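# Dispense one adhesive dot on every gold pad

## Task

Dispense a single dot of the paste held in the dispenser onto each gold pad printed on the plate. Each dot must be roughly 110 microliters, keep its rounded shape (not squashed), and lie fully inside its own pad. No adhesive may land elsewhere, other pads included; anything beyond a slight smear counts as failure. The scrap strip beside the plate may be used for trial dots or purging. Any paste still oozing from the tip or trailing as a long string after the work will drop straight down, however high the tip is. Finish with the tip raised well clear of the plate.

## Robot and tools

Robot: two arms. left_arm carries a parallel gripper and is not needed for this job; keep it parked by resending, in every call, exactly the pose it last reported before it stopped moving. right_arm carries the dispensing head.

Frame: every pose, target and velocity uses the scene frame. Its origin sits at table-top height halfway between the two arms' nominal bases; +z is up, +x points out over the table, and left_arm is on the +y side. Image left/right does not match arm names. Reported positions may be off by a few centimetres.

The row: every command row has 18 numbers. Positions 1-7 are left_arm's absolute pose (x, y, z in metres, then quaternion qw, qx, qy, qz, w first). 8-10 are gripper position, force_limit, speed, each in [-1, 1]. 11-17 are right_arm's absolute pose in the same layout. 18 is right_tool plunger in [-1, 1]. Gripper numbers are commands too, so repeat the last ones sent to leave it alone (a 0 is not neutral). Hold an orientation by repeating your own target quaternion, not the drifted reported one.

Tool point: right_arm's end_effector_position is the centre of the tip opening, and the tool's +z axis points out of the tip, so pointing down means tool +z along world -z. The first 89 mm behind the tip is a slim barrel about 28 mm wide; tilts up to 30 degrees let only the tip touch a flat surface, but a tilted tip throws paste sideways.

Plunger: a rate, not a position. +1 advances at 640 ul/s of barrel volume, -1 retracts at that rate, fractions scale linearly, and values within 0.01 of 0 stop it. It only runs during actions. Flow lags: pressure must build first, so early pushes (and the first after a retraction) yield less than commanded, and paste keeps flowing after the plunger stops. A modest retraction stops the flow; a bigger one opens a gap that the next push must close. Hold the tip about one dot diameter above the surface (roughly 5-6 mm for 110 ul): lower squashes the dot, touching blocks flow, higher gives a wandering thread. After a dot, lift straight up so the thread parts; moving sideways drags a string, and leftovers hanging on the tip drop onto the next thing it approaches. Purge or test on the scrap strip.

Tools:
- execute_actions(actions, cameras): actions is a list; each action is a table of up to 15 rows, one row per 1/30 s control step, the last row held until 15 steps (0.5 s) pass. Rows are absolute targets. A target more than 0.6 m from the end effector's current position along any of its axes is refused; a malformed action voids the call. Empty actions just returns state and images.
- move(target, speed, blend, stop_force, zero, blocking, cameras): straight-line paths from each arm's Hand target to an absolute target (one 18-number row, or a list of up to 15 rows sharing a 10 s cap). speed in m/s, 0.002 to 3.2, default 0.25 (turns up to twice that in rad/s); one value or one per target. blend in metres rounds corners in a list. stop_force in N (4 to 120, shared by both arms) ends an arm's path on a push against its motion; it cannot be combined with blocking=false and is unreliable while the tool rotates. Omit it when backing away from contact. zero (default true) rezeroes the force reference first. blocking=false returns after about 0.5 s while the path continues; a new move replaces a running one. Plunger values in the first row act until the move ends. Paths ignore obstacles and the other arm; fast moves overshoot.
- wait(seconds 0 to 10, cameras): robot holds its last command.
- stop(cameras): brakes a running move.
- zoom_image(camera, region [x0, y0, x1, y1] in pixels, at most 504x504): enlarges part of the latest image from cam_high, cam_left_wrist or cam_right_wrist.
- zero_wrist_force(arm): tares that arm's wrist sensor and stop_force reference.
- finished_scene(scene): ends the current scene (give its number); irreversible.
The cameras argument takes names; omitted or ["all"] gives all, [] gives none, an unknown name voids the call.

Results: each arm's end_effector_position (m), end_effector_quat_wxyz, velocities, a Hand target line (where the arm is actually being sent, possibly short of your command, so send the remainder next), joint positions and torques, Wrist force/torque in the tool's own axes plus a peak line, gripper object_status and position_measured, and the dispenser's left_ml and status (ready, moving, empty, or fault = stalled behind a blocked tip; clear it by retracting, longer than usual, before lifting or paste gushes out). A wrist force z clearly lower than its in-air value means the tip is pressing on a surface. move adds a move: line giving the ending (done, off_target, moving, held, fault) and limits (paced = pose clipped, held = steps withheld). Images: cam_high 896x504, cam_left_wrist 896x504, cam_right_wrist 672x504 fisheye.

Limits and cautions: orientation commands are clipped to 32 degrees from the measured one each step. Net force around 150 N (give or take 25) or joint torque over its limit freezes the arm for 10 s; the arm is stiff, so aiming even slightly into a hard surface can trigger this. Avoid hard hits, arm-to-arm contact, paths past an arm's own base, long stretched-out poses that heat motors, and paste dropped off-pad.

Each tool is called after ">>>" as name([rows], argument=value, ...), one row to a line, values as JSON.

## Session

>>> execute_actions(actions=[])

Scene clock: 0.00 s.
left_arm: end_effector_position=(+0.6234, +0.5667, +0.2203) position_measured=3 object_status=3 end_effector_quat_wxyz=(+0.000, +0.025, +1.000, +0.000) | right_arm: end_effector_position=(+0.5368, -0.0976, +0.1976) left_ml=47.6 status=ready end_effector_quat_wxyz=(+0.000, +0.690, +0.723, +0.000)
Joint positions: left_arm=[-0.281 -1.556 2.144 -2.158 -1.571 -0.281] | right_arm=[0.546 -1.345 1.559 -1.785 -1.571 -1.024]
Joint velocities: within noise
Joint torques (N m): no reading
Wrist force (N): no reading
Wrist torque (N m): no reading
Wrist force, peak (N): no reading
Hand target: left_arm +0.6234, +0.5667, +0.2203; +0.000, +0.025, +1.000, +0.000 | right_arm +0.5368, -0.0976, +0.1976; +0.000, +0.690, +0.723, +0.000

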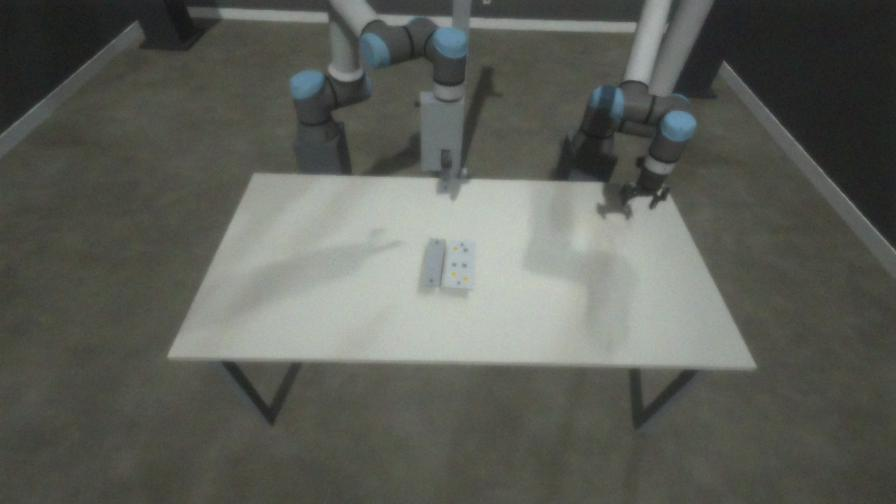

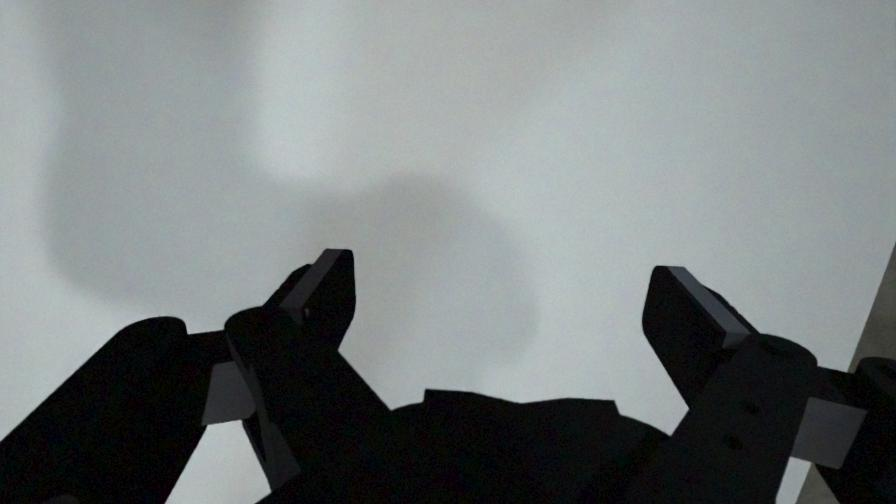

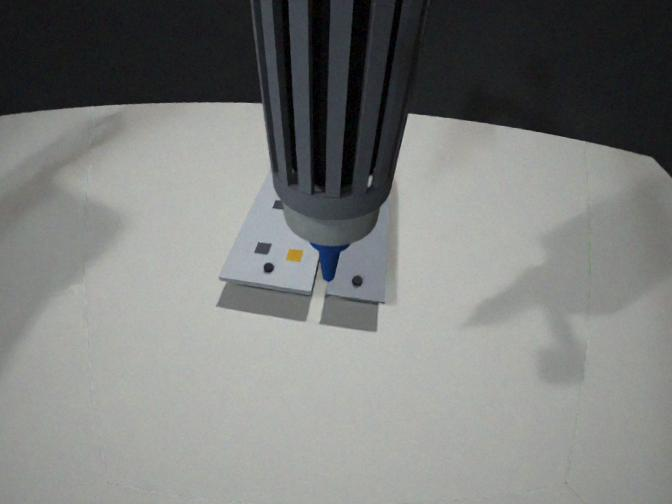

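>>> zoom_image(camera="cam_high", region=[400, 220, 500, 310])

>>> zoom_image(camera="cam_right_wrist", region=[200, 160, 420, 340])

Scaled by 5.040 (camera's finer frame: 1280x720).

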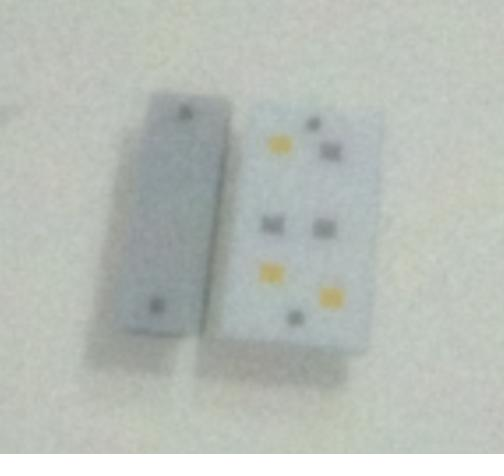

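Scaled by 2.291 (camera's finer frame: 960x720).

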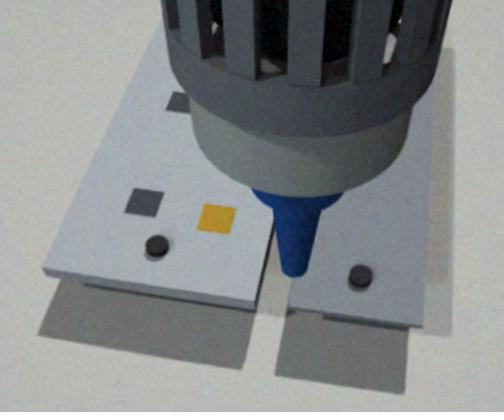

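>>> move(target=[0.6234, 0.5667, 0.2203, 0, 0.025, 1.0, 0, 1, 1, 1, 0.66, -0.17, 0.17, 0, 0.690, 0.723, 0, 0], speed=0.2, cameras=["cam_high", "cam_right_wrist"])

>>> zoom_image(camera="cam_right_wrist", region=[60, 120, 340, 330])

Scene clock: 40.80 s.
left_arm: end_effector_position=(+0.6234, +0.5667, +0.2203) position_measured=3 object_status=3 end_effector_quat_wxyz=(+0.000, +0.025, +1.000, +0.000) | right_arm: end_effector_position=(+0.6602, -0.1700, +0.1700) left_ml=47.6 status=ready end_effector_quat_wxyz=(+0.000, +0.690, +0.723, +0.000)
Joint positions: left_arm=[-0.28 -1.556 2.144 -2.158 -1.571 -0.281] | right_arm=[0.398 -1.262 1.502 -1.81 -1.571 -1.173]
Joint torques (N m): left_arm=[12.76 -33.52 -45.02 -3.76 -0.33 -2.18] | right_arm=[15.93 -87.05 -44.37 -1.52 2.59 3.77]
Wrist force (N): left_arm=[0.2 -0.3 -0.1] | right_arm=[0.4 0.0 0.3]
Wrist torque (N m): left_arm=[-0.05 -0.04 0.00] | right_arm=[-0.02 -0.14 0.05]
Wrist force, peak (N): left_arm=[0.9 -0.3 -0.3] | right_arm=[1.6 -2.2 0.2]
Hand target: left_arm +0.6234, +0.5667, +0.2203; +0.000, +0.025, +1.000, +0.000 | right_arm +0.6600, -0.1700, +0.1700; +0.000, +0.690, +0.723, +0.000
Off the commanded pose: left_arm 0.000 m, 0 deg | right_arm 0.000 m, 0 deg.
move: done
cam_right_wrist: T_world_to_cam=[[0.0473185, -0.997883, 0.0446046, -0.213632], [-0.791103, -0.0647016, -0.608251, 0.622027], [0.60985, -0.00650528, -0.79249, -0.166434], [0, 0, 0, 1]] pos_world=[0.603696, -0.174016, 0.25598]

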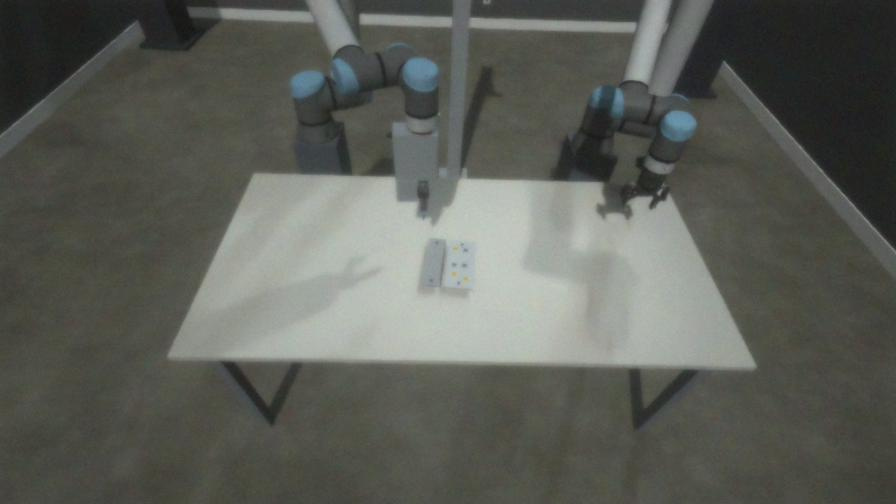

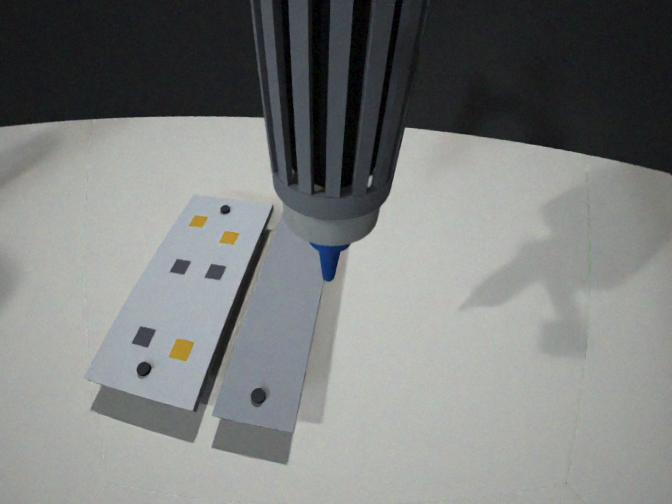

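Scaled by 1.800 (camera's finer frame: 960x720).

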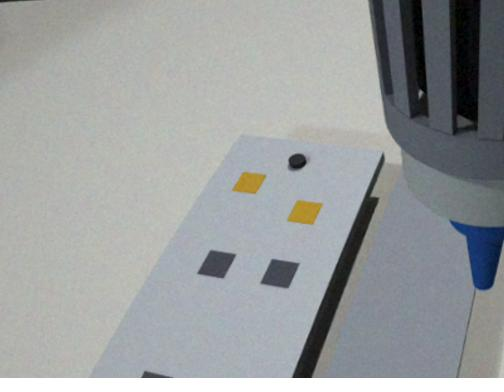

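>>> move(target=[0.6234, 0.5667, 0.2203, 0, 0.025, 1.0, 0, 1, 1, 1, 0.69, -0.127, 0.05, 0, 0.690, 0.723, 0, 0], speed=0.15, cameras=["cam_right_wrist"])

>>> zoom_image(camera="cam_right_wrist", region=[180, 200, 460, 410])

Scene clock: 81.70 s.
left_arm: end_effector_position=(+0.6234, +0.5667, +0.2203) position_measured=3 object_status=3 end_effector_quat_wxyz=(+0.000, +0.025, +1.000, +0.000) | right_arm: end_effector_position=(+0.6899, -0.1269, +0.0499) left_ml=47.6 status=ready end_effector_quat_wxyz=(+0.000, +0.690, +0.723, +0.000) end_effector_velocity=(-0.001, -0.002, +0.003) end_effector_angular_velocity=(+0.000, +0.001, -0.002)
Joint positions: left_arm=[-0.28 -1.556 2.144 -2.158 -1.571 -0.281] | right_arm=[0.427 -1.121 1.523 -1.973 -1.571 -1.144]
Joint velocities: left_arm=[within noise] | right_arm=[-0.002 -0.004 -0.001 0.005 0 0.001]
Joint torques (N m): left_arm=[-1.89 -42.05 -38.43 -4.28 2.06 -0.07] | right_arm=[-13.78 -96.67 -54.03 -1 -0.22 -2.56]
Wrist force (N): left_arm=[0.3 0.0 -0.5] | right_arm=[0.5 -0.2 0.4]
Wrist torque (N m): left_arm=[0.01 -0.05 0.00] | right_arm=[-0.08 -0.21 0.01]
Wrist force, peak (N): left_arm=[0.9 -0.4 -0.2] | right_arm=[0.8 0.3 2.5]
Hand target: left_arm +0.6234, +0.5667, +0.2203; +0.000, +0.025, +1.000, +0.000 | right_arm +0.6900, -0.1270, +0.0500; +0.000, +0.690, +0.723, +0.000
Off the commanded pose: left_arm 0.000 m, 0 deg | right_arm 0.000 m, 0 deg.
move: done
cam_right_wrist: T_world_to_cam=[[0.0473265, -0.997884, 0.0445932, -0.166579], [-0.791237, -0.0646996, -0.608078, 0.575389], [0.609676, -0.00650557, -0.792624, -0.279236], [0, 0, 0, 1]] pos_world=[0.633396, -0.130816, 0.13598]

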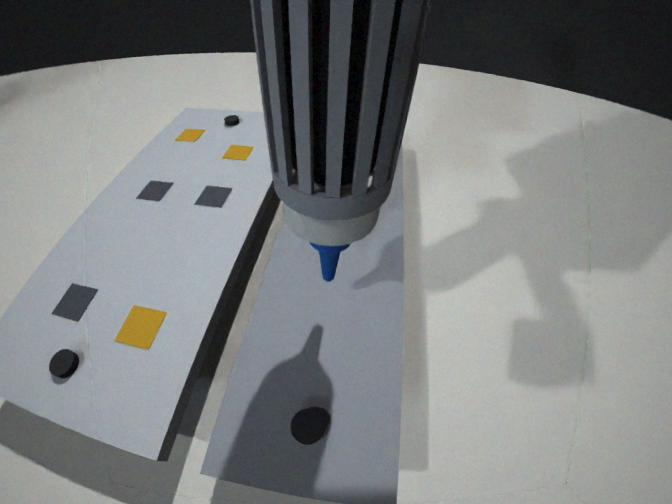

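Scaled by 1.800 (camera's finer frame: 960x720).

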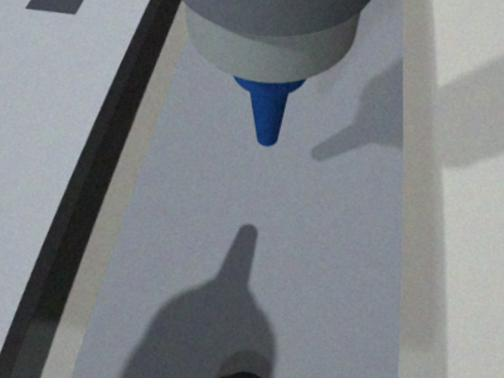

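>>> move(target=[0.6234, 0.5667, 0.2203, 0, 0.025, 1.0, 0, 1, 1, 1, 0.69, -0.127, -0.01, 0, 0.690, 0.723, 0, 0], speed=0.007, stop_force=5, cameras=["cam_right_wrist"])

>>> zoom_image(camera="cam_right_wrist", region=[180, 200, 460, 410])

Scene clock: 92.73 s.
left_arm: end_effector_position=(+0.6234, +0.5667, +0.2203) position_measured=3 object_status=3 end_effector_quat_wxyz=(+0.000, +0.025, +1.000, +0.000) | right_arm: end_effector_position=(+0.6900, -0.1270, +0.0310) left_ml=47.6 status=ready end_effector_quat_wxyz=(+0.000, +0.690, +0.723, +0.000)
Joint positions: left_arm=[-0.28 -1.556 2.144 -2.158 -1.571 -0.281] | right_arm=[0.427 -1.109 1.54 -2.003 -1.571 -1.144]
Joint torques (N m): left_arm=[-1.65 -43.17 -39.49 -4.09 2.07 -0.04] | right_arm=[-13.56 -87.7 -47.68 0.15 -1.25 -2.93]
Wrist force (N): left_arm=[0.8 -0.2 0.1] | right_arm=[1.9 1.5 -4.8]
Wrist torque (N m): left_arm=[-0.03 -0.12 0.00] | right_arm=[-0.12 -0.36 0.01]
Wrist force, peak (N): left_arm=[0.8 -0.4 -0.4] | right_arm=[-1.7 -4.5 -17.4]
Hand target: left_arm +0.6234, +0.5667, +0.2203; +0.000, +0.025, +1.000, +0.000 | right_arm +0.6900, -0.1270, +0.0311; +0.000, +0.690, +0.723, +0.000
Off the commanded pose: left_arm 0.000 m, 0 deg | right_arm 0.041 m, 0 deg.
move: contact (right_arm)
cam_right_wrist: T_world_to_cam=[[0.0473265, -0.997884, 0.0445932, -0.165846], [-0.791237, -0.0646996, -0.608078, 0.564048], [0.609676, -0.00650557, -0.792624, -0.29434], [0, 0, 0, 1]] pos_world=[0.633596, -0.130916, 0.11708]

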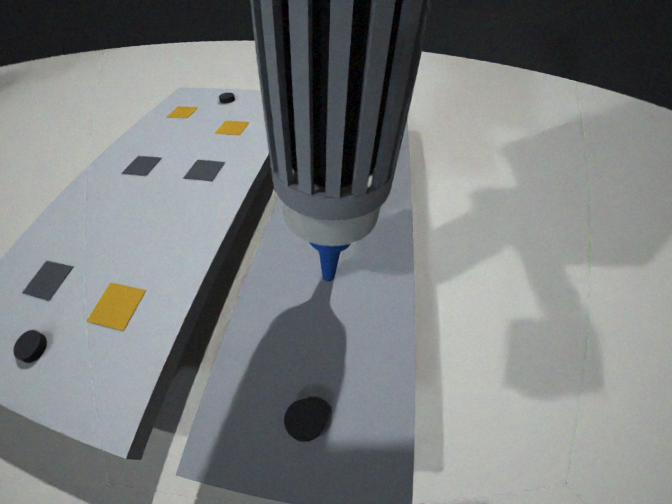

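Scaled by 1.800 (camera's finer frame: 960x720).

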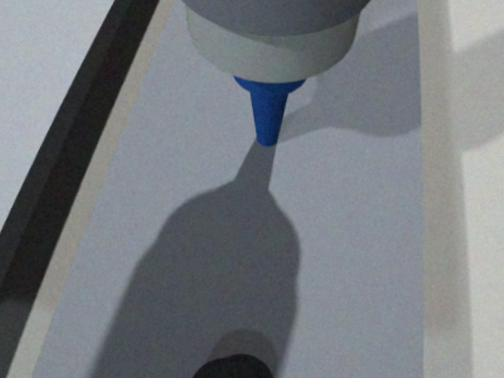

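>>> move([
  [0.6234, 0.5667, 0.2203, 0, 0.025, 1.0, 0, 1, 1, 1, 0.69, -0.127, 0.0351, 0, 0.690, 0.723, 0, 0],
  [0.6234, 0.5667, 0.2203, 0, 0.025, 1.0, 0, 1, 1, 1, 0.70, -0.128, 0.0351, 0, 0.690, 0.723, 0, 0],
], speed=0.03, cameras=["cam_right_wrist"])

>>> zoom_image(camera="cam_right_wrist", region=[270, 230, 390, 320])

>>> execute_actions([
  [[0.6234, 0.5667, 0.2203, 0, 0.025, 1.0, 0, 1, 1, 1, 0.70, -0.128, 0.0351, 0, 0.690, 0.723, 0, 0.34375]],
], cameras=["cam_right_wrist"])

>>> zoom_image(camera="cam_right_wrist", region=[270, 230, 390, 320])

Scene clock: 139.77 s.
left_arm: end_effector_position=(+0.6234, +0.5667, +0.2203) position_measured=3 object_status=3 end_effector_quat_wxyz=(+0.000, +0.025, +1.000, +0.000) | right_arm: end_effector_position=(+0.7002, -0.1281, +0.0351) left_ml=47.6 status=ready end_effector_quat_wxyz=(+0.000, +0.690, +0.723, +0.000)
Joint positions: left_arm=[-0.28 -1.556 2.144 -2.158 -1.571 -0.281] | right_arm=[0.421 -1.1 1.52 -1.99 -1.571 -1.15]
Joint torques (N m): left_arm=[-2.17 -46.25 -43.64 -4.87 1.68 -0.73] | right_arm=[8.06 -96.14 -40.08 -3.34 -0.68 -0.33]
Wrist force (N): left_arm=[0.1 -0.1 -0.6] | right_arm=[1.1 -0.2 0.7]
Wrist torque (N m): left_arm=[-0.01 -0.01 0.00] | right_arm=[-0.07 -0.43 0.01]
Wrist force, peak (N): left_arm=[0.6 0.1 -0.9] | right_arm=[1.8 1.6 -5.3]
Hand target: left_arm +0.6234, +0.5667, +0.2203; +0.000, +0.025, +1.000, +0.000 | right_arm +0.7000, -0.1280, +0.0351; +0.000, +0.690, +0.723, +0.000
Off the commanded pose: left_arm 0.000 m, 0 deg | right_arm 0.000 m, 0 deg.
move: done
cam_right_wrist: T_world_to_cam=[[0.0473265, -0.997884, 0.0445932, -0.1676], [-0.791237, -0.0646996, -0.608078, 0.574401], [0.609676, -0.00650557, -0.792624, -0.297334], [0, 0, 0, 1]] pos_world=[0.643696, -0.132016, 0.12108]

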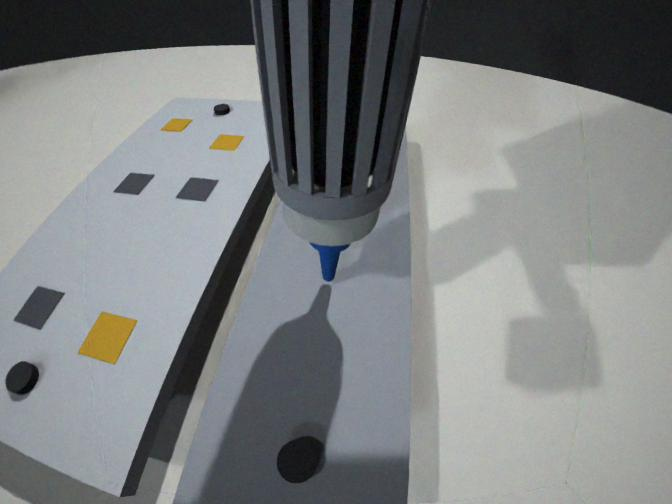

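Scaled by 4.200 (camera's finer frame: 960x720).

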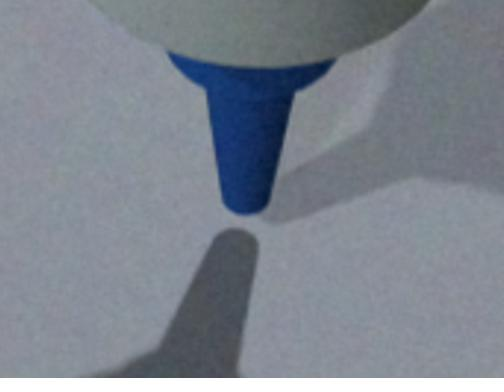

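Scene clock: 140.50 s.
left_arm: end_effector_position=(+0.6234, +0.5667, +0.2203) position_measured=3 object_status=3 end_effector_quat_wxyz=(+0.000, +0.025, +1.000, +0.000) | right_arm: end_effector_position=(+0.7000, -0.1280, +0.0351) left_ml=47.5 status=ready end_effector_quat_wxyz=(+0.000, +0.690, +0.723, +0.000)
Joint positions: left_arm=[-0.28 -1.556 2.144 -2.158 -1.571 -0.281] | right_arm=[0.421 -1.1 1.52 -1.99 -1.571 -1.15]
Joint torques (N m): left_arm=[-1.52 -47.73 -43.47 -5.08 1.73 -0.49] | right_arm=[13.47 -102.47 -41.61 -6.29 -0.93 3.61]
Wrist force (N): left_arm=[0.1 0.0 -0.6] | right_arm=[1.0 -0.3 0.9]
Wrist torque (N m): left_arm=[0.00 -0.02 0.00] | right_arm=[-0.11 -0.38 0.01]
Wrist force, peak (N): left_arm=[0.6 0.0 -0.5] | right_arm=[1.1 -0.3 1.0]
Hand target: left_arm +0.6234, +0.5667, +0.2203; +0.000, +0.025, +1.000, +0.000 | right_arm +0.7000, -0.1280, +0.0351; +0.000, +0.690, +0.723, +0.000
Off the commanded pose: left_arm 0.000 m, 0 deg | right_arm 0.000 m, 0 deg.
cam_right_wrist: T_world_to_cam=[[0.0473306, -0.997883, 0.0445964, -0.167494], [-0.791236, -0.0647047, -0.608077, 0.574248], [0.609676, -0.00650561, -0.792624, -0.297211], [0, 0, 0, 1]] pos_world=[0.643496, -0.131916, 0.12108]

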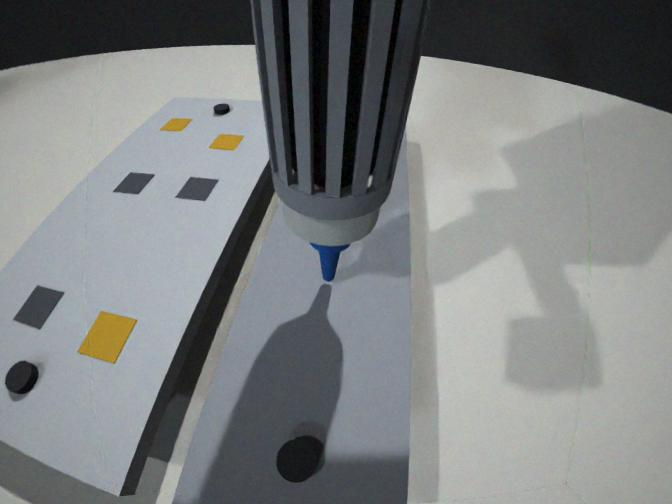

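Scaled by 4.200 (camera's finer frame: 960x720).

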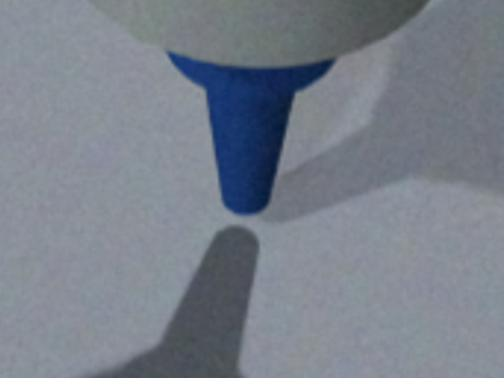

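>>> wait(seconds=1, cameras=["cam_right_wrist"])

>>> zoom_image(camera="cam_right_wrist", region=[270, 230, 390, 320])

>>> execute_actions([
  [[0.6234, 0.5667, 0.2203, 0, 0.025, 1.0, 0, 1, 1, 1, 0.70, -0.128, 0.0351, 0, 0.690, 0.723, 0, 0.34375]],
], cameras=["cam_right_wrist"])

>>> zoom_image(camera="cam_right_wrist", region=[270, 230, 390, 320])

>>> wait(seconds=1, cameras=["cam_right_wrist"])

>>> zoom_image(camera="cam_right_wrist", region=[270, 230, 390, 320])

Scene clock: 153.70 s.
left_arm: end_effector_position=(+0.6234, +0.5667, +0.2203) position_measured=3 object_status=3 end_effector_quat_wxyz=(+0.000, +0.025, +1.000, +0.000) | right_arm: end_effector_position=(+0.7000, -0.1280, +0.0351) left_ml=47.5 status=ready end_effector_quat_wxyz=(+0.000, +0.690, +0.723, +0.000)
Joint positions: left_arm=[-0.28 -1.556 2.144 -2.158 -1.571 -0.281] | right_arm=[0.421 -1.1 1.52 -1.99 -1.571 -1.15]
Joint torques (N m): left_arm=[-2 -48.77 -42.69 -5.32 1.41 -0.21] | right_arm=[16.06 -98.28 -51.16 -2.11 -1.16 3.42]
Wrist force (N): left_arm=[0.0 0.0 -0.5] | right_arm=[0.9 -0.2 0.6]
Wrist torque (N m): left_arm=[0.01 0.01 0.00] | right_arm=[-0.07 -0.33 0.01]
Wrist force, peak (N): left_arm=[0.5 -0.2 -0.9] | right_arm=[1.3 -0.3 0.6]
Hand target: left_arm +0.6234, +0.5667, +0.2203; +0.000, +0.025, +1.000, +0.000 | right_arm +0.7000, -0.1280, +0.0351; +0.000, +0.690, +0.723, +0.000
Off the commanded pose: left_arm 0.000 m, 0 deg | right_arm 0.000 m, 0 deg.
wait: 1.00 s; at rest from the start
cam_right_wrist: T_world_to_cam=[[0.047392, -0.997884, 0.0445177, -0.167524], [-0.791232, -0.0647055, -0.608083, 0.574246], [0.609676, -0.00640561, -0.792625, -0.297199], [0, 0, 0, 1]] pos_world=[0.643496, -0.131916, 0.12108]

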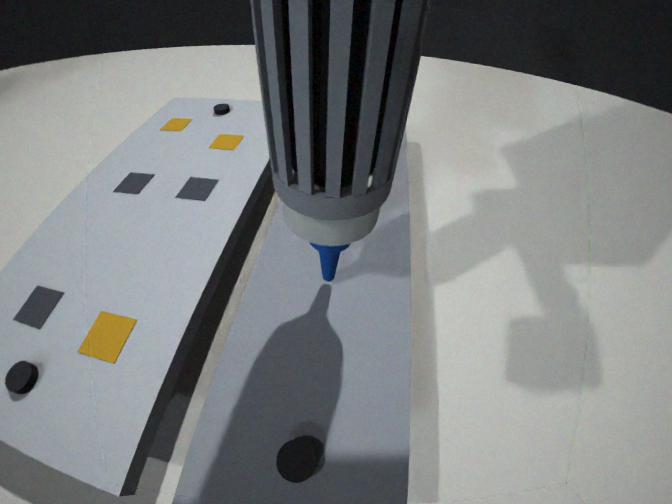

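Scaled by 4.200 (camera's finer frame: 960x720).

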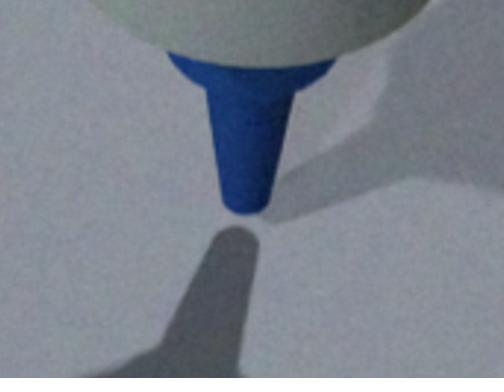

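Scene clock: 154.43 s.
left_arm: end_effector_position=(+0.6234, +0.5667, +0.2203) position_measured=3 object_status=3 end_effector_quat_wxyz=(+0.000, +0.025, +1.000, +0.000) | right_arm: end_effector_position=(+0.7000, -0.1280, +0.0351) left_ml=47.4 status=ready end_effector_quat_wxyz=(+0.000, +0.690, +0.723, +0.000)
Joint positions: left_arm=[-0.28 -1.556 2.144 -2.158 -1.571 -0.281] | right_arm=[0.421 -1.1 1.52 -1.99 -1.571 -1.15]
Joint torques (N m): left_arm=[-2.39 -49.02 -42.6 -5.33 2 -0.26] | right_arm=[15.74 -96.25 -50.63 -2.5 -0.58 3.51]
Wrist force (N): left_arm=[0.3 -0.5 -0.3] | right_arm=[1.2 0.0 0.3]
Wrist torque (N m): left_arm=[-0.07 -0.05 0.00] | right_arm=[0.01 -0.47 0.00]
Wrist force, peak (N): left_arm=[0.5 -0.3 -0.6] | right_arm=[1.1 -0.5 0.6]
Hand target: left_arm +0.6234, +0.5667, +0.2203; +0.000, +0.025, +1.000, +0.000 | right_arm +0.7000, -0.1280, +0.0351; +0.000, +0.690, +0.723, +0.000
Off the commanded pose: left_arm 0.000 m, 0 deg | right_arm 0.000 m, 0 deg.
cam_right_wrist: T_world_to_cam=[[0.047392, -0.997884, 0.0445177, -0.167528], [-0.791232, -0.0647055, -0.608083, 0.574307], [0.609676, -0.00640561, -0.792625, -0.297119], [0, 0, 0, 1]] pos_world=[0.643496, -0.131916, 0.12118]

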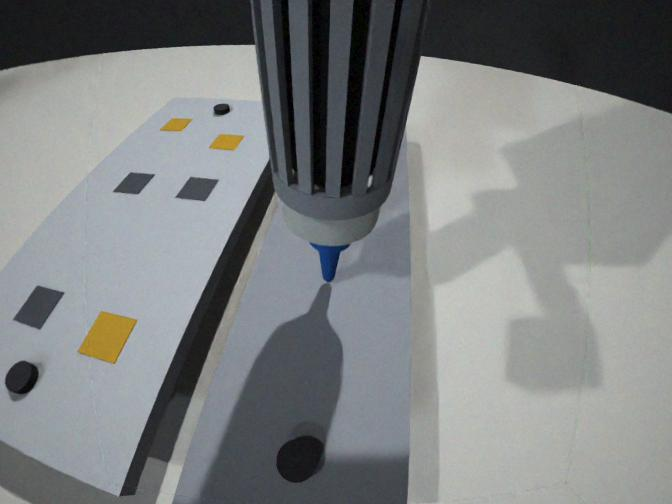

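Scaled by 4.200 (camera's finer frame: 960x720).

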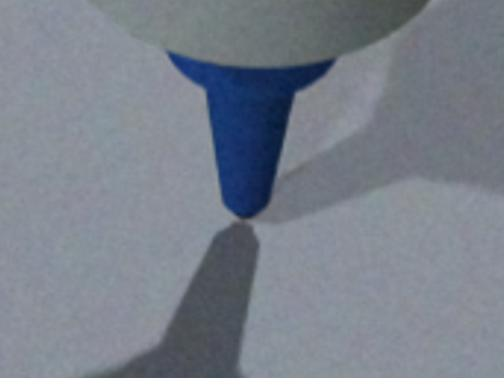

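Scene clock: 155.43 s.
left_arm: end_effector_position=(+0.6234, +0.5667, +0.2203) position_measured=3 object_status=3 end_effector_quat_wxyz=(+0.000, +0.025, +1.000, +0.000) | right_arm: end_effector_position=(+0.7000, -0.1280, +0.0351) left_ml=47.4 status=ready end_effector_quat_wxyz=(+0.000, +0.690, +0.723, +0.000)
Joint positions: left_arm=[-0.28 -1.556 2.144 -2.158 -1.571 -0.281] | right_arm=[0.421 -1.1 1.52 -1.99 -1.571 -1.15]
Joint torques (N m): left_arm=[-0.81 -47.07 -41.72 -5.11 1.79 -0.63] | right_arm=[16.68 -95.44 -49.01 -2.42 -0.83 3.67]
Wrist force (N): left_arm=[0.6 -0.2 -0.4] | right_arm=[1.0 -0.3 0.7]
Wrist torque (N m): left_arm=[-0.03 -0.09 0.00] | right_arm=[-0.10 -0.37 0.00]
Wrist force, peak (N): left_arm=[0.7 -0.1 -0.7] | right_arm=[1.2 -0.2 0.8]
Hand target: left_arm +0.6234, +0.5667, +0.2203; +0.000, +0.025, +1.000, +0.000 | right_arm +0.7000, -0.1280, +0.0351; +0.000, +0.690, +0.723, +0.000
Off the commanded pose: left_arm 0.000 m, 0 deg | right_arm 0.000 m, 0 deg.
wait: 1.00 s; at rest by 0.17 s
cam_right_wrist: T_world_to_cam=[[0.047392, -0.997884, 0.0445177, -0.167528], [-0.791232, -0.0647055, -0.608083, 0.574307], [0.609676, -0.00640561, -0.792625, -0.297119], [0, 0, 0, 1]] pos_world=[0.643496, -0.131916, 0.12118]

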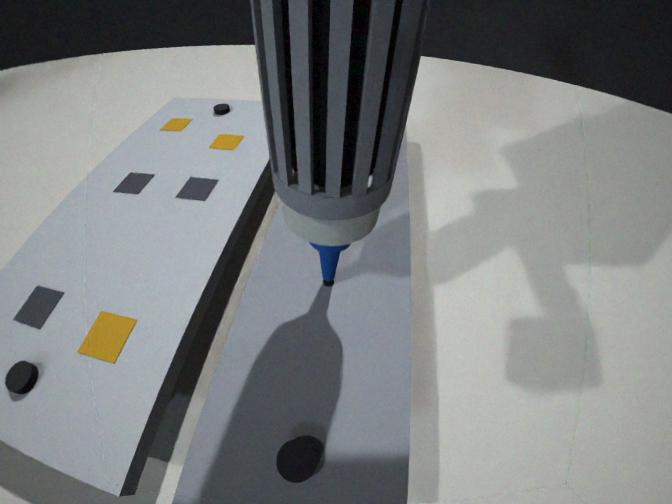

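Scaled by 4.200 (camera's finer frame: 960x720).

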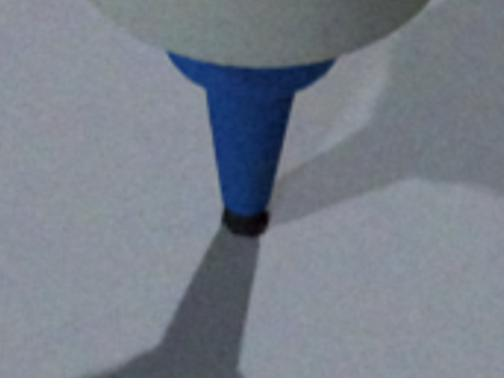

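>>> wait(seconds=1, cameras=["cam_right_wrist"])

>>> zoom_image(camera="cam_right_wrist", region=[270, 230, 390, 320])

>>> wait(seconds=2, cameras=["cam_right_wrist"])

>>> zoom_image(camera="cam_right_wrist", region=[270, 230, 390, 320])

>>> wait(seconds=4, cameras=["cam_right_wrist"])

>>> zoom_image(camera="cam_right_wrist", region=[270, 230, 390, 320])

Scene clock: 166.43 s.
left_arm: end_effector_position=(+0.6234, +0.5667, +0.2203) position_measured=3 object_status=3 end_effector_quat_wxyz=(+0.000, +0.025, +1.000, +0.000) | right_arm: end_effector_position=(+0.7000, -0.1280, +0.0351) left_ml=47.4 status=ready end_effector_quat_wxyz=(+0.000, +0.690, +0.723, +0.000)
Joint positions: left_arm=[-0.28 -1.556 2.144 -2.158 -1.571 -0.281] | right_arm=[0.421 -1.1 1.52 -1.99 -1.571 -1.15]
Joint torques (N m): left_arm=[-1.42 -49.25 -41.67 -5.62 1.81 -0.33] | right_arm=[18.37 -97.66 -46.88 -2.56 -0.59 3.75]
Wrist force (N): left_arm=[0.4 0.0 -0.4] | right_arm=[0.7 0.0 0.5]
Wrist torque (N m): left_arm=[0.02 -0.05 0.00] | right_arm=[0.01 -0.26 0.01]
Wrist force, peak (N): left_arm=[0.6 -0.4 -0.8] | right_arm=[1.5 -0.4 0.7]
Hand target: left_arm +0.6234, +0.5667, +0.2203; +0.000, +0.025, +1.000, +0.000 | right_arm +0.7000, -0.1280, +0.0351; +0.000, +0.690, +0.723, +0.000
Off the commanded pose: left_arm 0.000 m, 0 deg | right_arm 0.000 m, 0 deg.
wait: 1.00 s; at rest from the start
cam_right_wrist: T_world_to_cam=[[0.047392, -0.997884, 0.0445177, -0.167528], [-0.791232, -0.0647055, -0.608083, 0.574307], [0.609676, -0.00640561, -0.792625, -0.297119], [0, 0, 0, 1]] pos_world=[0.643496, -0.131916, 0.12118]

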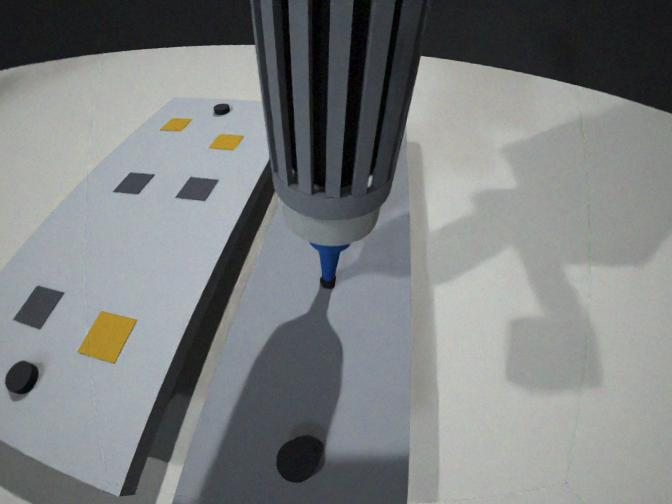

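Scaled by 4.200 (camera's finer frame: 960x720).

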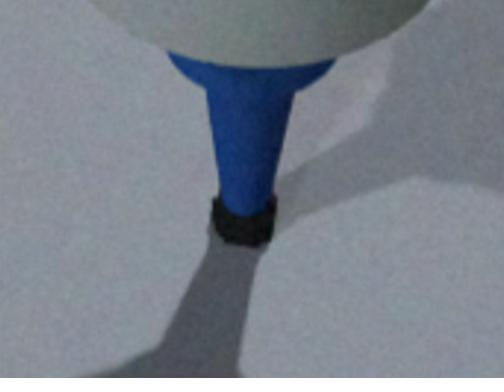

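Scene clock: 168.43 s.
left_arm: end_effector_position=(+0.6234, +0.5667, +0.2203) position_measured=3 object_status=3 end_effector_quat_wxyz=(+0.000, +0.025, +1.000, +0.000) | right_arm: end_effector_position=(+0.7000, -0.1280, +0.0351) left_ml=47.4 status=ready end_effector_quat_wxyz=(+0.000, +0.690, +0.723, +0.000)
Joint positions: left_arm=[-0.28 -1.556 2.144 -2.158 -1.571 -0.281] | right_arm=[0.421 -1.1 1.52 -1.99 -1.571 -1.15]
Joint torques (N m): left_arm=[-1.88 -46.71 -42.77 -5.19 1.58 -0.28] | right_arm=[14.99 -96.4 -46.36 -2.68 -0.86 3.55]
Wrist force (N): left_arm=[0.0 -0.4 -0.4] | right_arm=[0.9 -0.2 0.4]
Wrist torque (N m): left_arm=[-0.07 0.01 0.00] | right_arm=[-0.08 -0.33 0.01]
Wrist force, peak (N): left_arm=[0.4 -0.1 -0.8] | right_arm=[1.3 0.1 0.4]
Hand target: left_arm +0.6234, +0.5667, +0.2203; +0.000, +0.025, +1.000, +0.000 | right_arm +0.7000, -0.1280, +0.0351; +0.000, +0.690, +0.723, +0.000
Off the commanded pose: left_arm 0.000 m, 0 deg | right_arm 0.000 m, 0 deg.
wait: 2.00 s; at rest by 0.17 s
cam_right_wrist: T_world_to_cam=[[0.047392, -0.997884, 0.0445177, -0.167528], [-0.791232, -0.0647055, -0.608083, 0.574307], [0.609676, -0.00640561, -0.792625, -0.297119], [0, 0, 0, 1]] pos_world=[0.643496, -0.131916, 0.12118]

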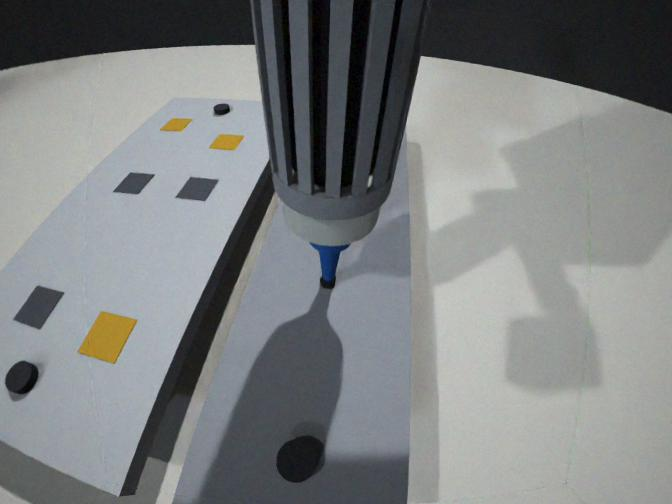

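Scaled by 4.200 (camera's finer frame: 960x720).

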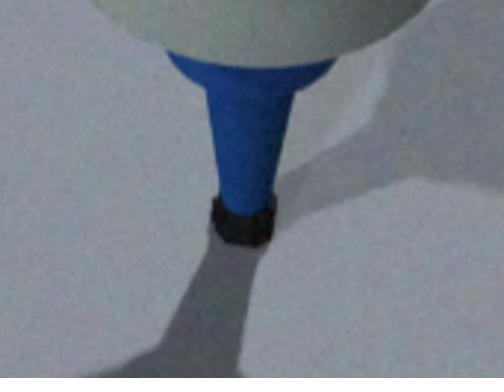

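Scene clock: 172.43 s.
left_arm: end_effector_position=(+0.6234, +0.5667, +0.2203) position_measured=3 object_status=3 end_effector_quat_wxyz=(+0.000, +0.025, +1.000, +0.000) | right_arm: end_effector_position=(+0.7000, -0.1280, +0.0351) left_ml=47.4 status=ready end_effector_quat_wxyz=(+0.000, +0.690, +0.723, +0.000)
Joint positions: left_arm=[-0.28 -1.556 2.144 -2.158 -1.571 -0.281] | right_arm=[0.421 -1.1 1.52 -1.99 -1.571 -1.15]
Joint torques (N m): left_arm=[-0.9 -48.93 -40.98 -5.63 1.62 -0.32] | right_arm=[15.45 -95.36 -44.46 -2.96 -0.8 3.68]
Wrist force (N): left_arm=[0.2 -0.3 -0.6] | right_arm=[0.8 -0.1 0.5]
Wrist torque (N m): left_arm=[-0.04 -0.03 0.00] | right_arm=[-0.03 -0.30 0.01]
Wrist force, peak (N): left_arm=[0.2 0.0 -1.0] | right_arm=[1.1 -0.1 0.9]
Hand target: left_arm +0.6234, +0.5667, +0.2203; +0.000, +0.025, +1.000, +0.000 | right_arm +0.7000, -0.1280, +0.0351; +0.000, +0.690, +0.723, +0.000
Off the commanded pose: left_arm 0.000 m, 0 deg | right_arm 0.000 m, 0 deg.
wait: 4.00 s; at rest by 0.17 s
cam_right_wrist: T_world_to_cam=[[0.047392, -0.997884, 0.0445177, -0.167528], [-0.791232, -0.0647055, -0.608083, 0.574307], [0.609676, -0.00640561, -0.792625, -0.297119], [0, 0, 0, 1]] pos_world=[0.643496, -0.131916, 0.12118]

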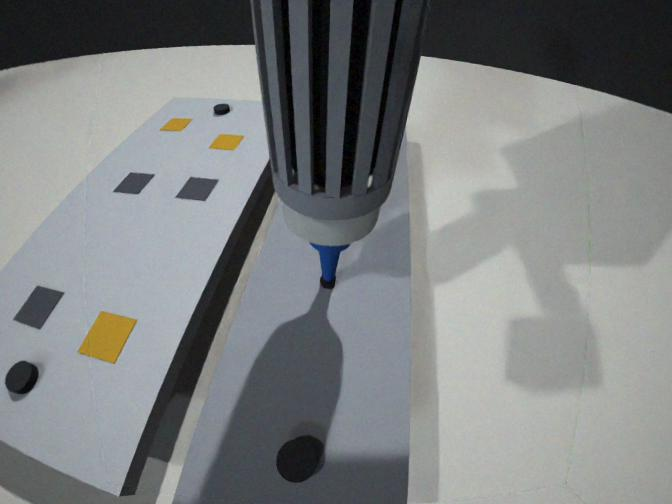

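Scaled by 4.200 (camera's finer frame: 960x720).

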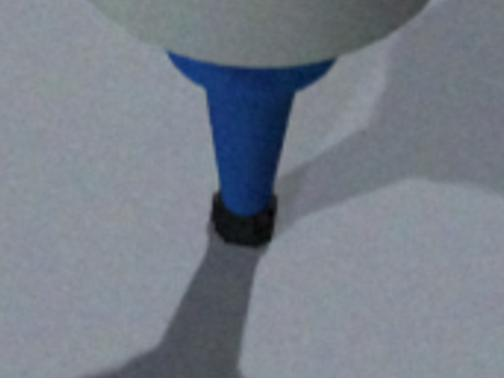

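>>> move([
  [0.6234, 0.5667, 0.2203, 0, 0.025, 1.0, 0, 1, 1, 1, 0.70, -0.128, 0.065, 0, 0.690, 0.723, 0, 0],
], speed=0.05, cameras=["cam_right_wrist"])

>>> zoom_image(camera="cam_right_wrist", region=[260, 230, 400, 335])

>>> move([
  [0.6234, 0.5667, 0.2203, 0, 0.025, 1.0, 0, 1, 1, 1, 0.735, -0.131, 0.045, 0, 0.690, 0.723, 0, 0],
], speed=0.1, cameras=["cam_right_wrist"])

>>> zoom_image(camera="cam_right_wrist", region=[260, 230, 400, 440])

Scene clock: 198.17 s.
left_arm: end_effector_position=(+0.6234, +0.5667, +0.2203) position_measured=3 object_status=3 end_effector_quat_wxyz=(+0.000, +0.025, +1.000, +0.000) | right_arm: end_effector_position=(+0.7000, -0.1280, +0.0653) left_ml=47.4 status=ready end_effector_quat_wxyz=(+0.000, +0.690, +0.723, +0.000)
Joint positions: left_arm=[-0.28 -1.556 2.144 -2.158 -1.571 -0.281] | right_arm=[0.421 -1.119 1.492 -1.943 -1.571 -1.15]
Joint torques (N m): left_arm=[0.37 -49.34 -39.44 -5.64 1.37 -0.47] | right_arm=[15.25 -66.08 -41.64 -6.89 -0.59 3.24]
Wrist force (N): left_arm=[0.4 -0.2 -0.5] | right_arm=[1.0 -0.1 0.3]
Wrist torque (N m): left_arm=[-0.03 -0.05 0.01] | right_arm=[-0.05 -0.37 0.02]
Wrist force, peak (N): left_arm=[0.4 -0.1 -1.2] | right_arm=[0.8 -0.3 1.8]
Hand target: left_arm +0.6234, +0.5667, +0.2203; +0.000, +0.025, +1.000, +0.000 | right_arm +0.7000, -0.1280, +0.0650; +0.000, +0.690, +0.723, +0.000
Off the commanded pose: left_arm 0.000 m, 0 deg | right_arm 0.000 m, 0 deg.
move: done
cam_right_wrist: T_world_to_cam=[[0.0473015, -0.997891, 0.0444647, -0.168807], [-0.791104, -0.0646028, -0.608261, 0.592647], [0.60985, -0.00640456, -0.792491, -0.273454], [0, 0, 0, 1]] pos_world=[0.643596, -0.131916, 0.15128]

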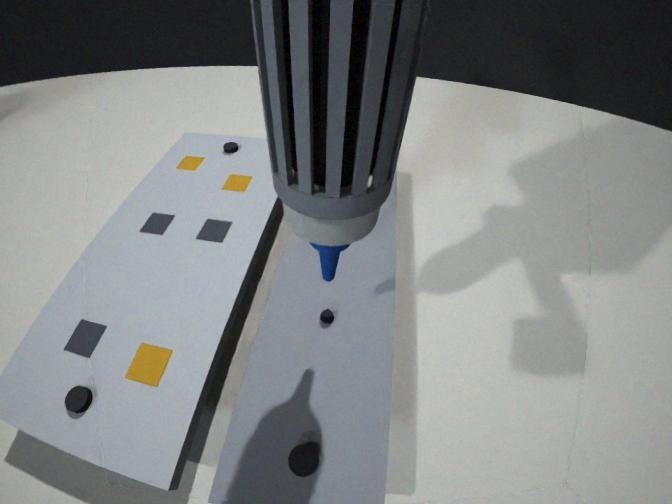

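Scaled by 3.600 (camera's finer frame: 960x720).

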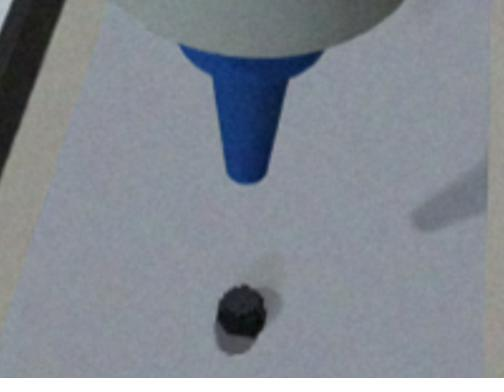

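Scene clock: 198.93 s.
left_arm: end_effector_position=(+0.6234, +0.5667, +0.2203) position_measured=3 object_status=3 end_effector_quat_wxyz=(+0.000, +0.025, +1.000, +0.000) | right_arm: end_effector_position=(+0.7352, -0.1311, +0.0450) left_ml=47.4 status=ready end_effector_quat_wxyz=(+0.000, +0.690, +0.723, +0.000)
Joint positions: left_arm=[-0.28 -1.556 2.144 -2.158 -1.571 -0.281] | right_arm=[0.401 -1.066 1.449 -1.953 -1.571 -1.17]
Joint torques (N m): left_arm=[-0.84 -48.06 -38.93 -5.63 1.72 -0.42] | right_arm=[16.37 -101.13 -41.8 -1.67 -0.25 3.6]
Wrist force (N): left_arm=[0.4 0.1 -0.5] | right_arm=[0.9 -0.1 0.5]
Wrist torque (N m): left_arm=[0.02 -0.05 0.00] | right_arm=[-0.02 -0.32 0.03]
Wrist force, peak (N): left_arm=[0.7 -0.1 -0.8] | right_arm=[1.7 -2.0 0.0]
Hand target: left_arm +0.6234, +0.5667, +0.2203; +0.000, +0.025, +1.000, +0.000 | right_arm +0.7350, -0.1310, +0.0450; +0.000, +0.690, +0.723, +0.000
Off the commanded pose: left_arm 0.000 m, 0 deg | right_arm 0.000 m, 0 deg.
move: done
cam_right_wrist: T_world_to_cam=[[0.047444, -0.997885, 0.0444434, -0.172756], [-0.791143, -0.0647023, -0.608199, 0.607951], [0.609788, -0.00630571, -0.79254, -0.310967], [0, 0, 0, 1]] pos_world=[0.678796, -0.135016, 0.13098]

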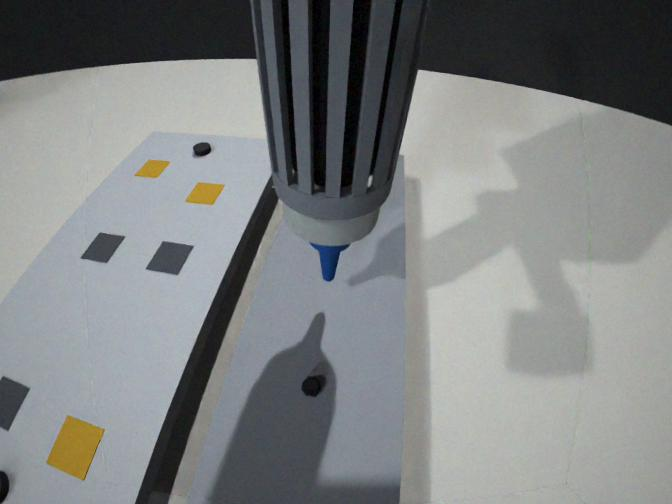

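Scaled by 2.400 (camera's finer frame: 960x720).

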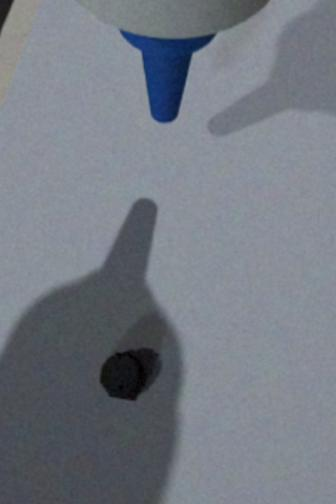

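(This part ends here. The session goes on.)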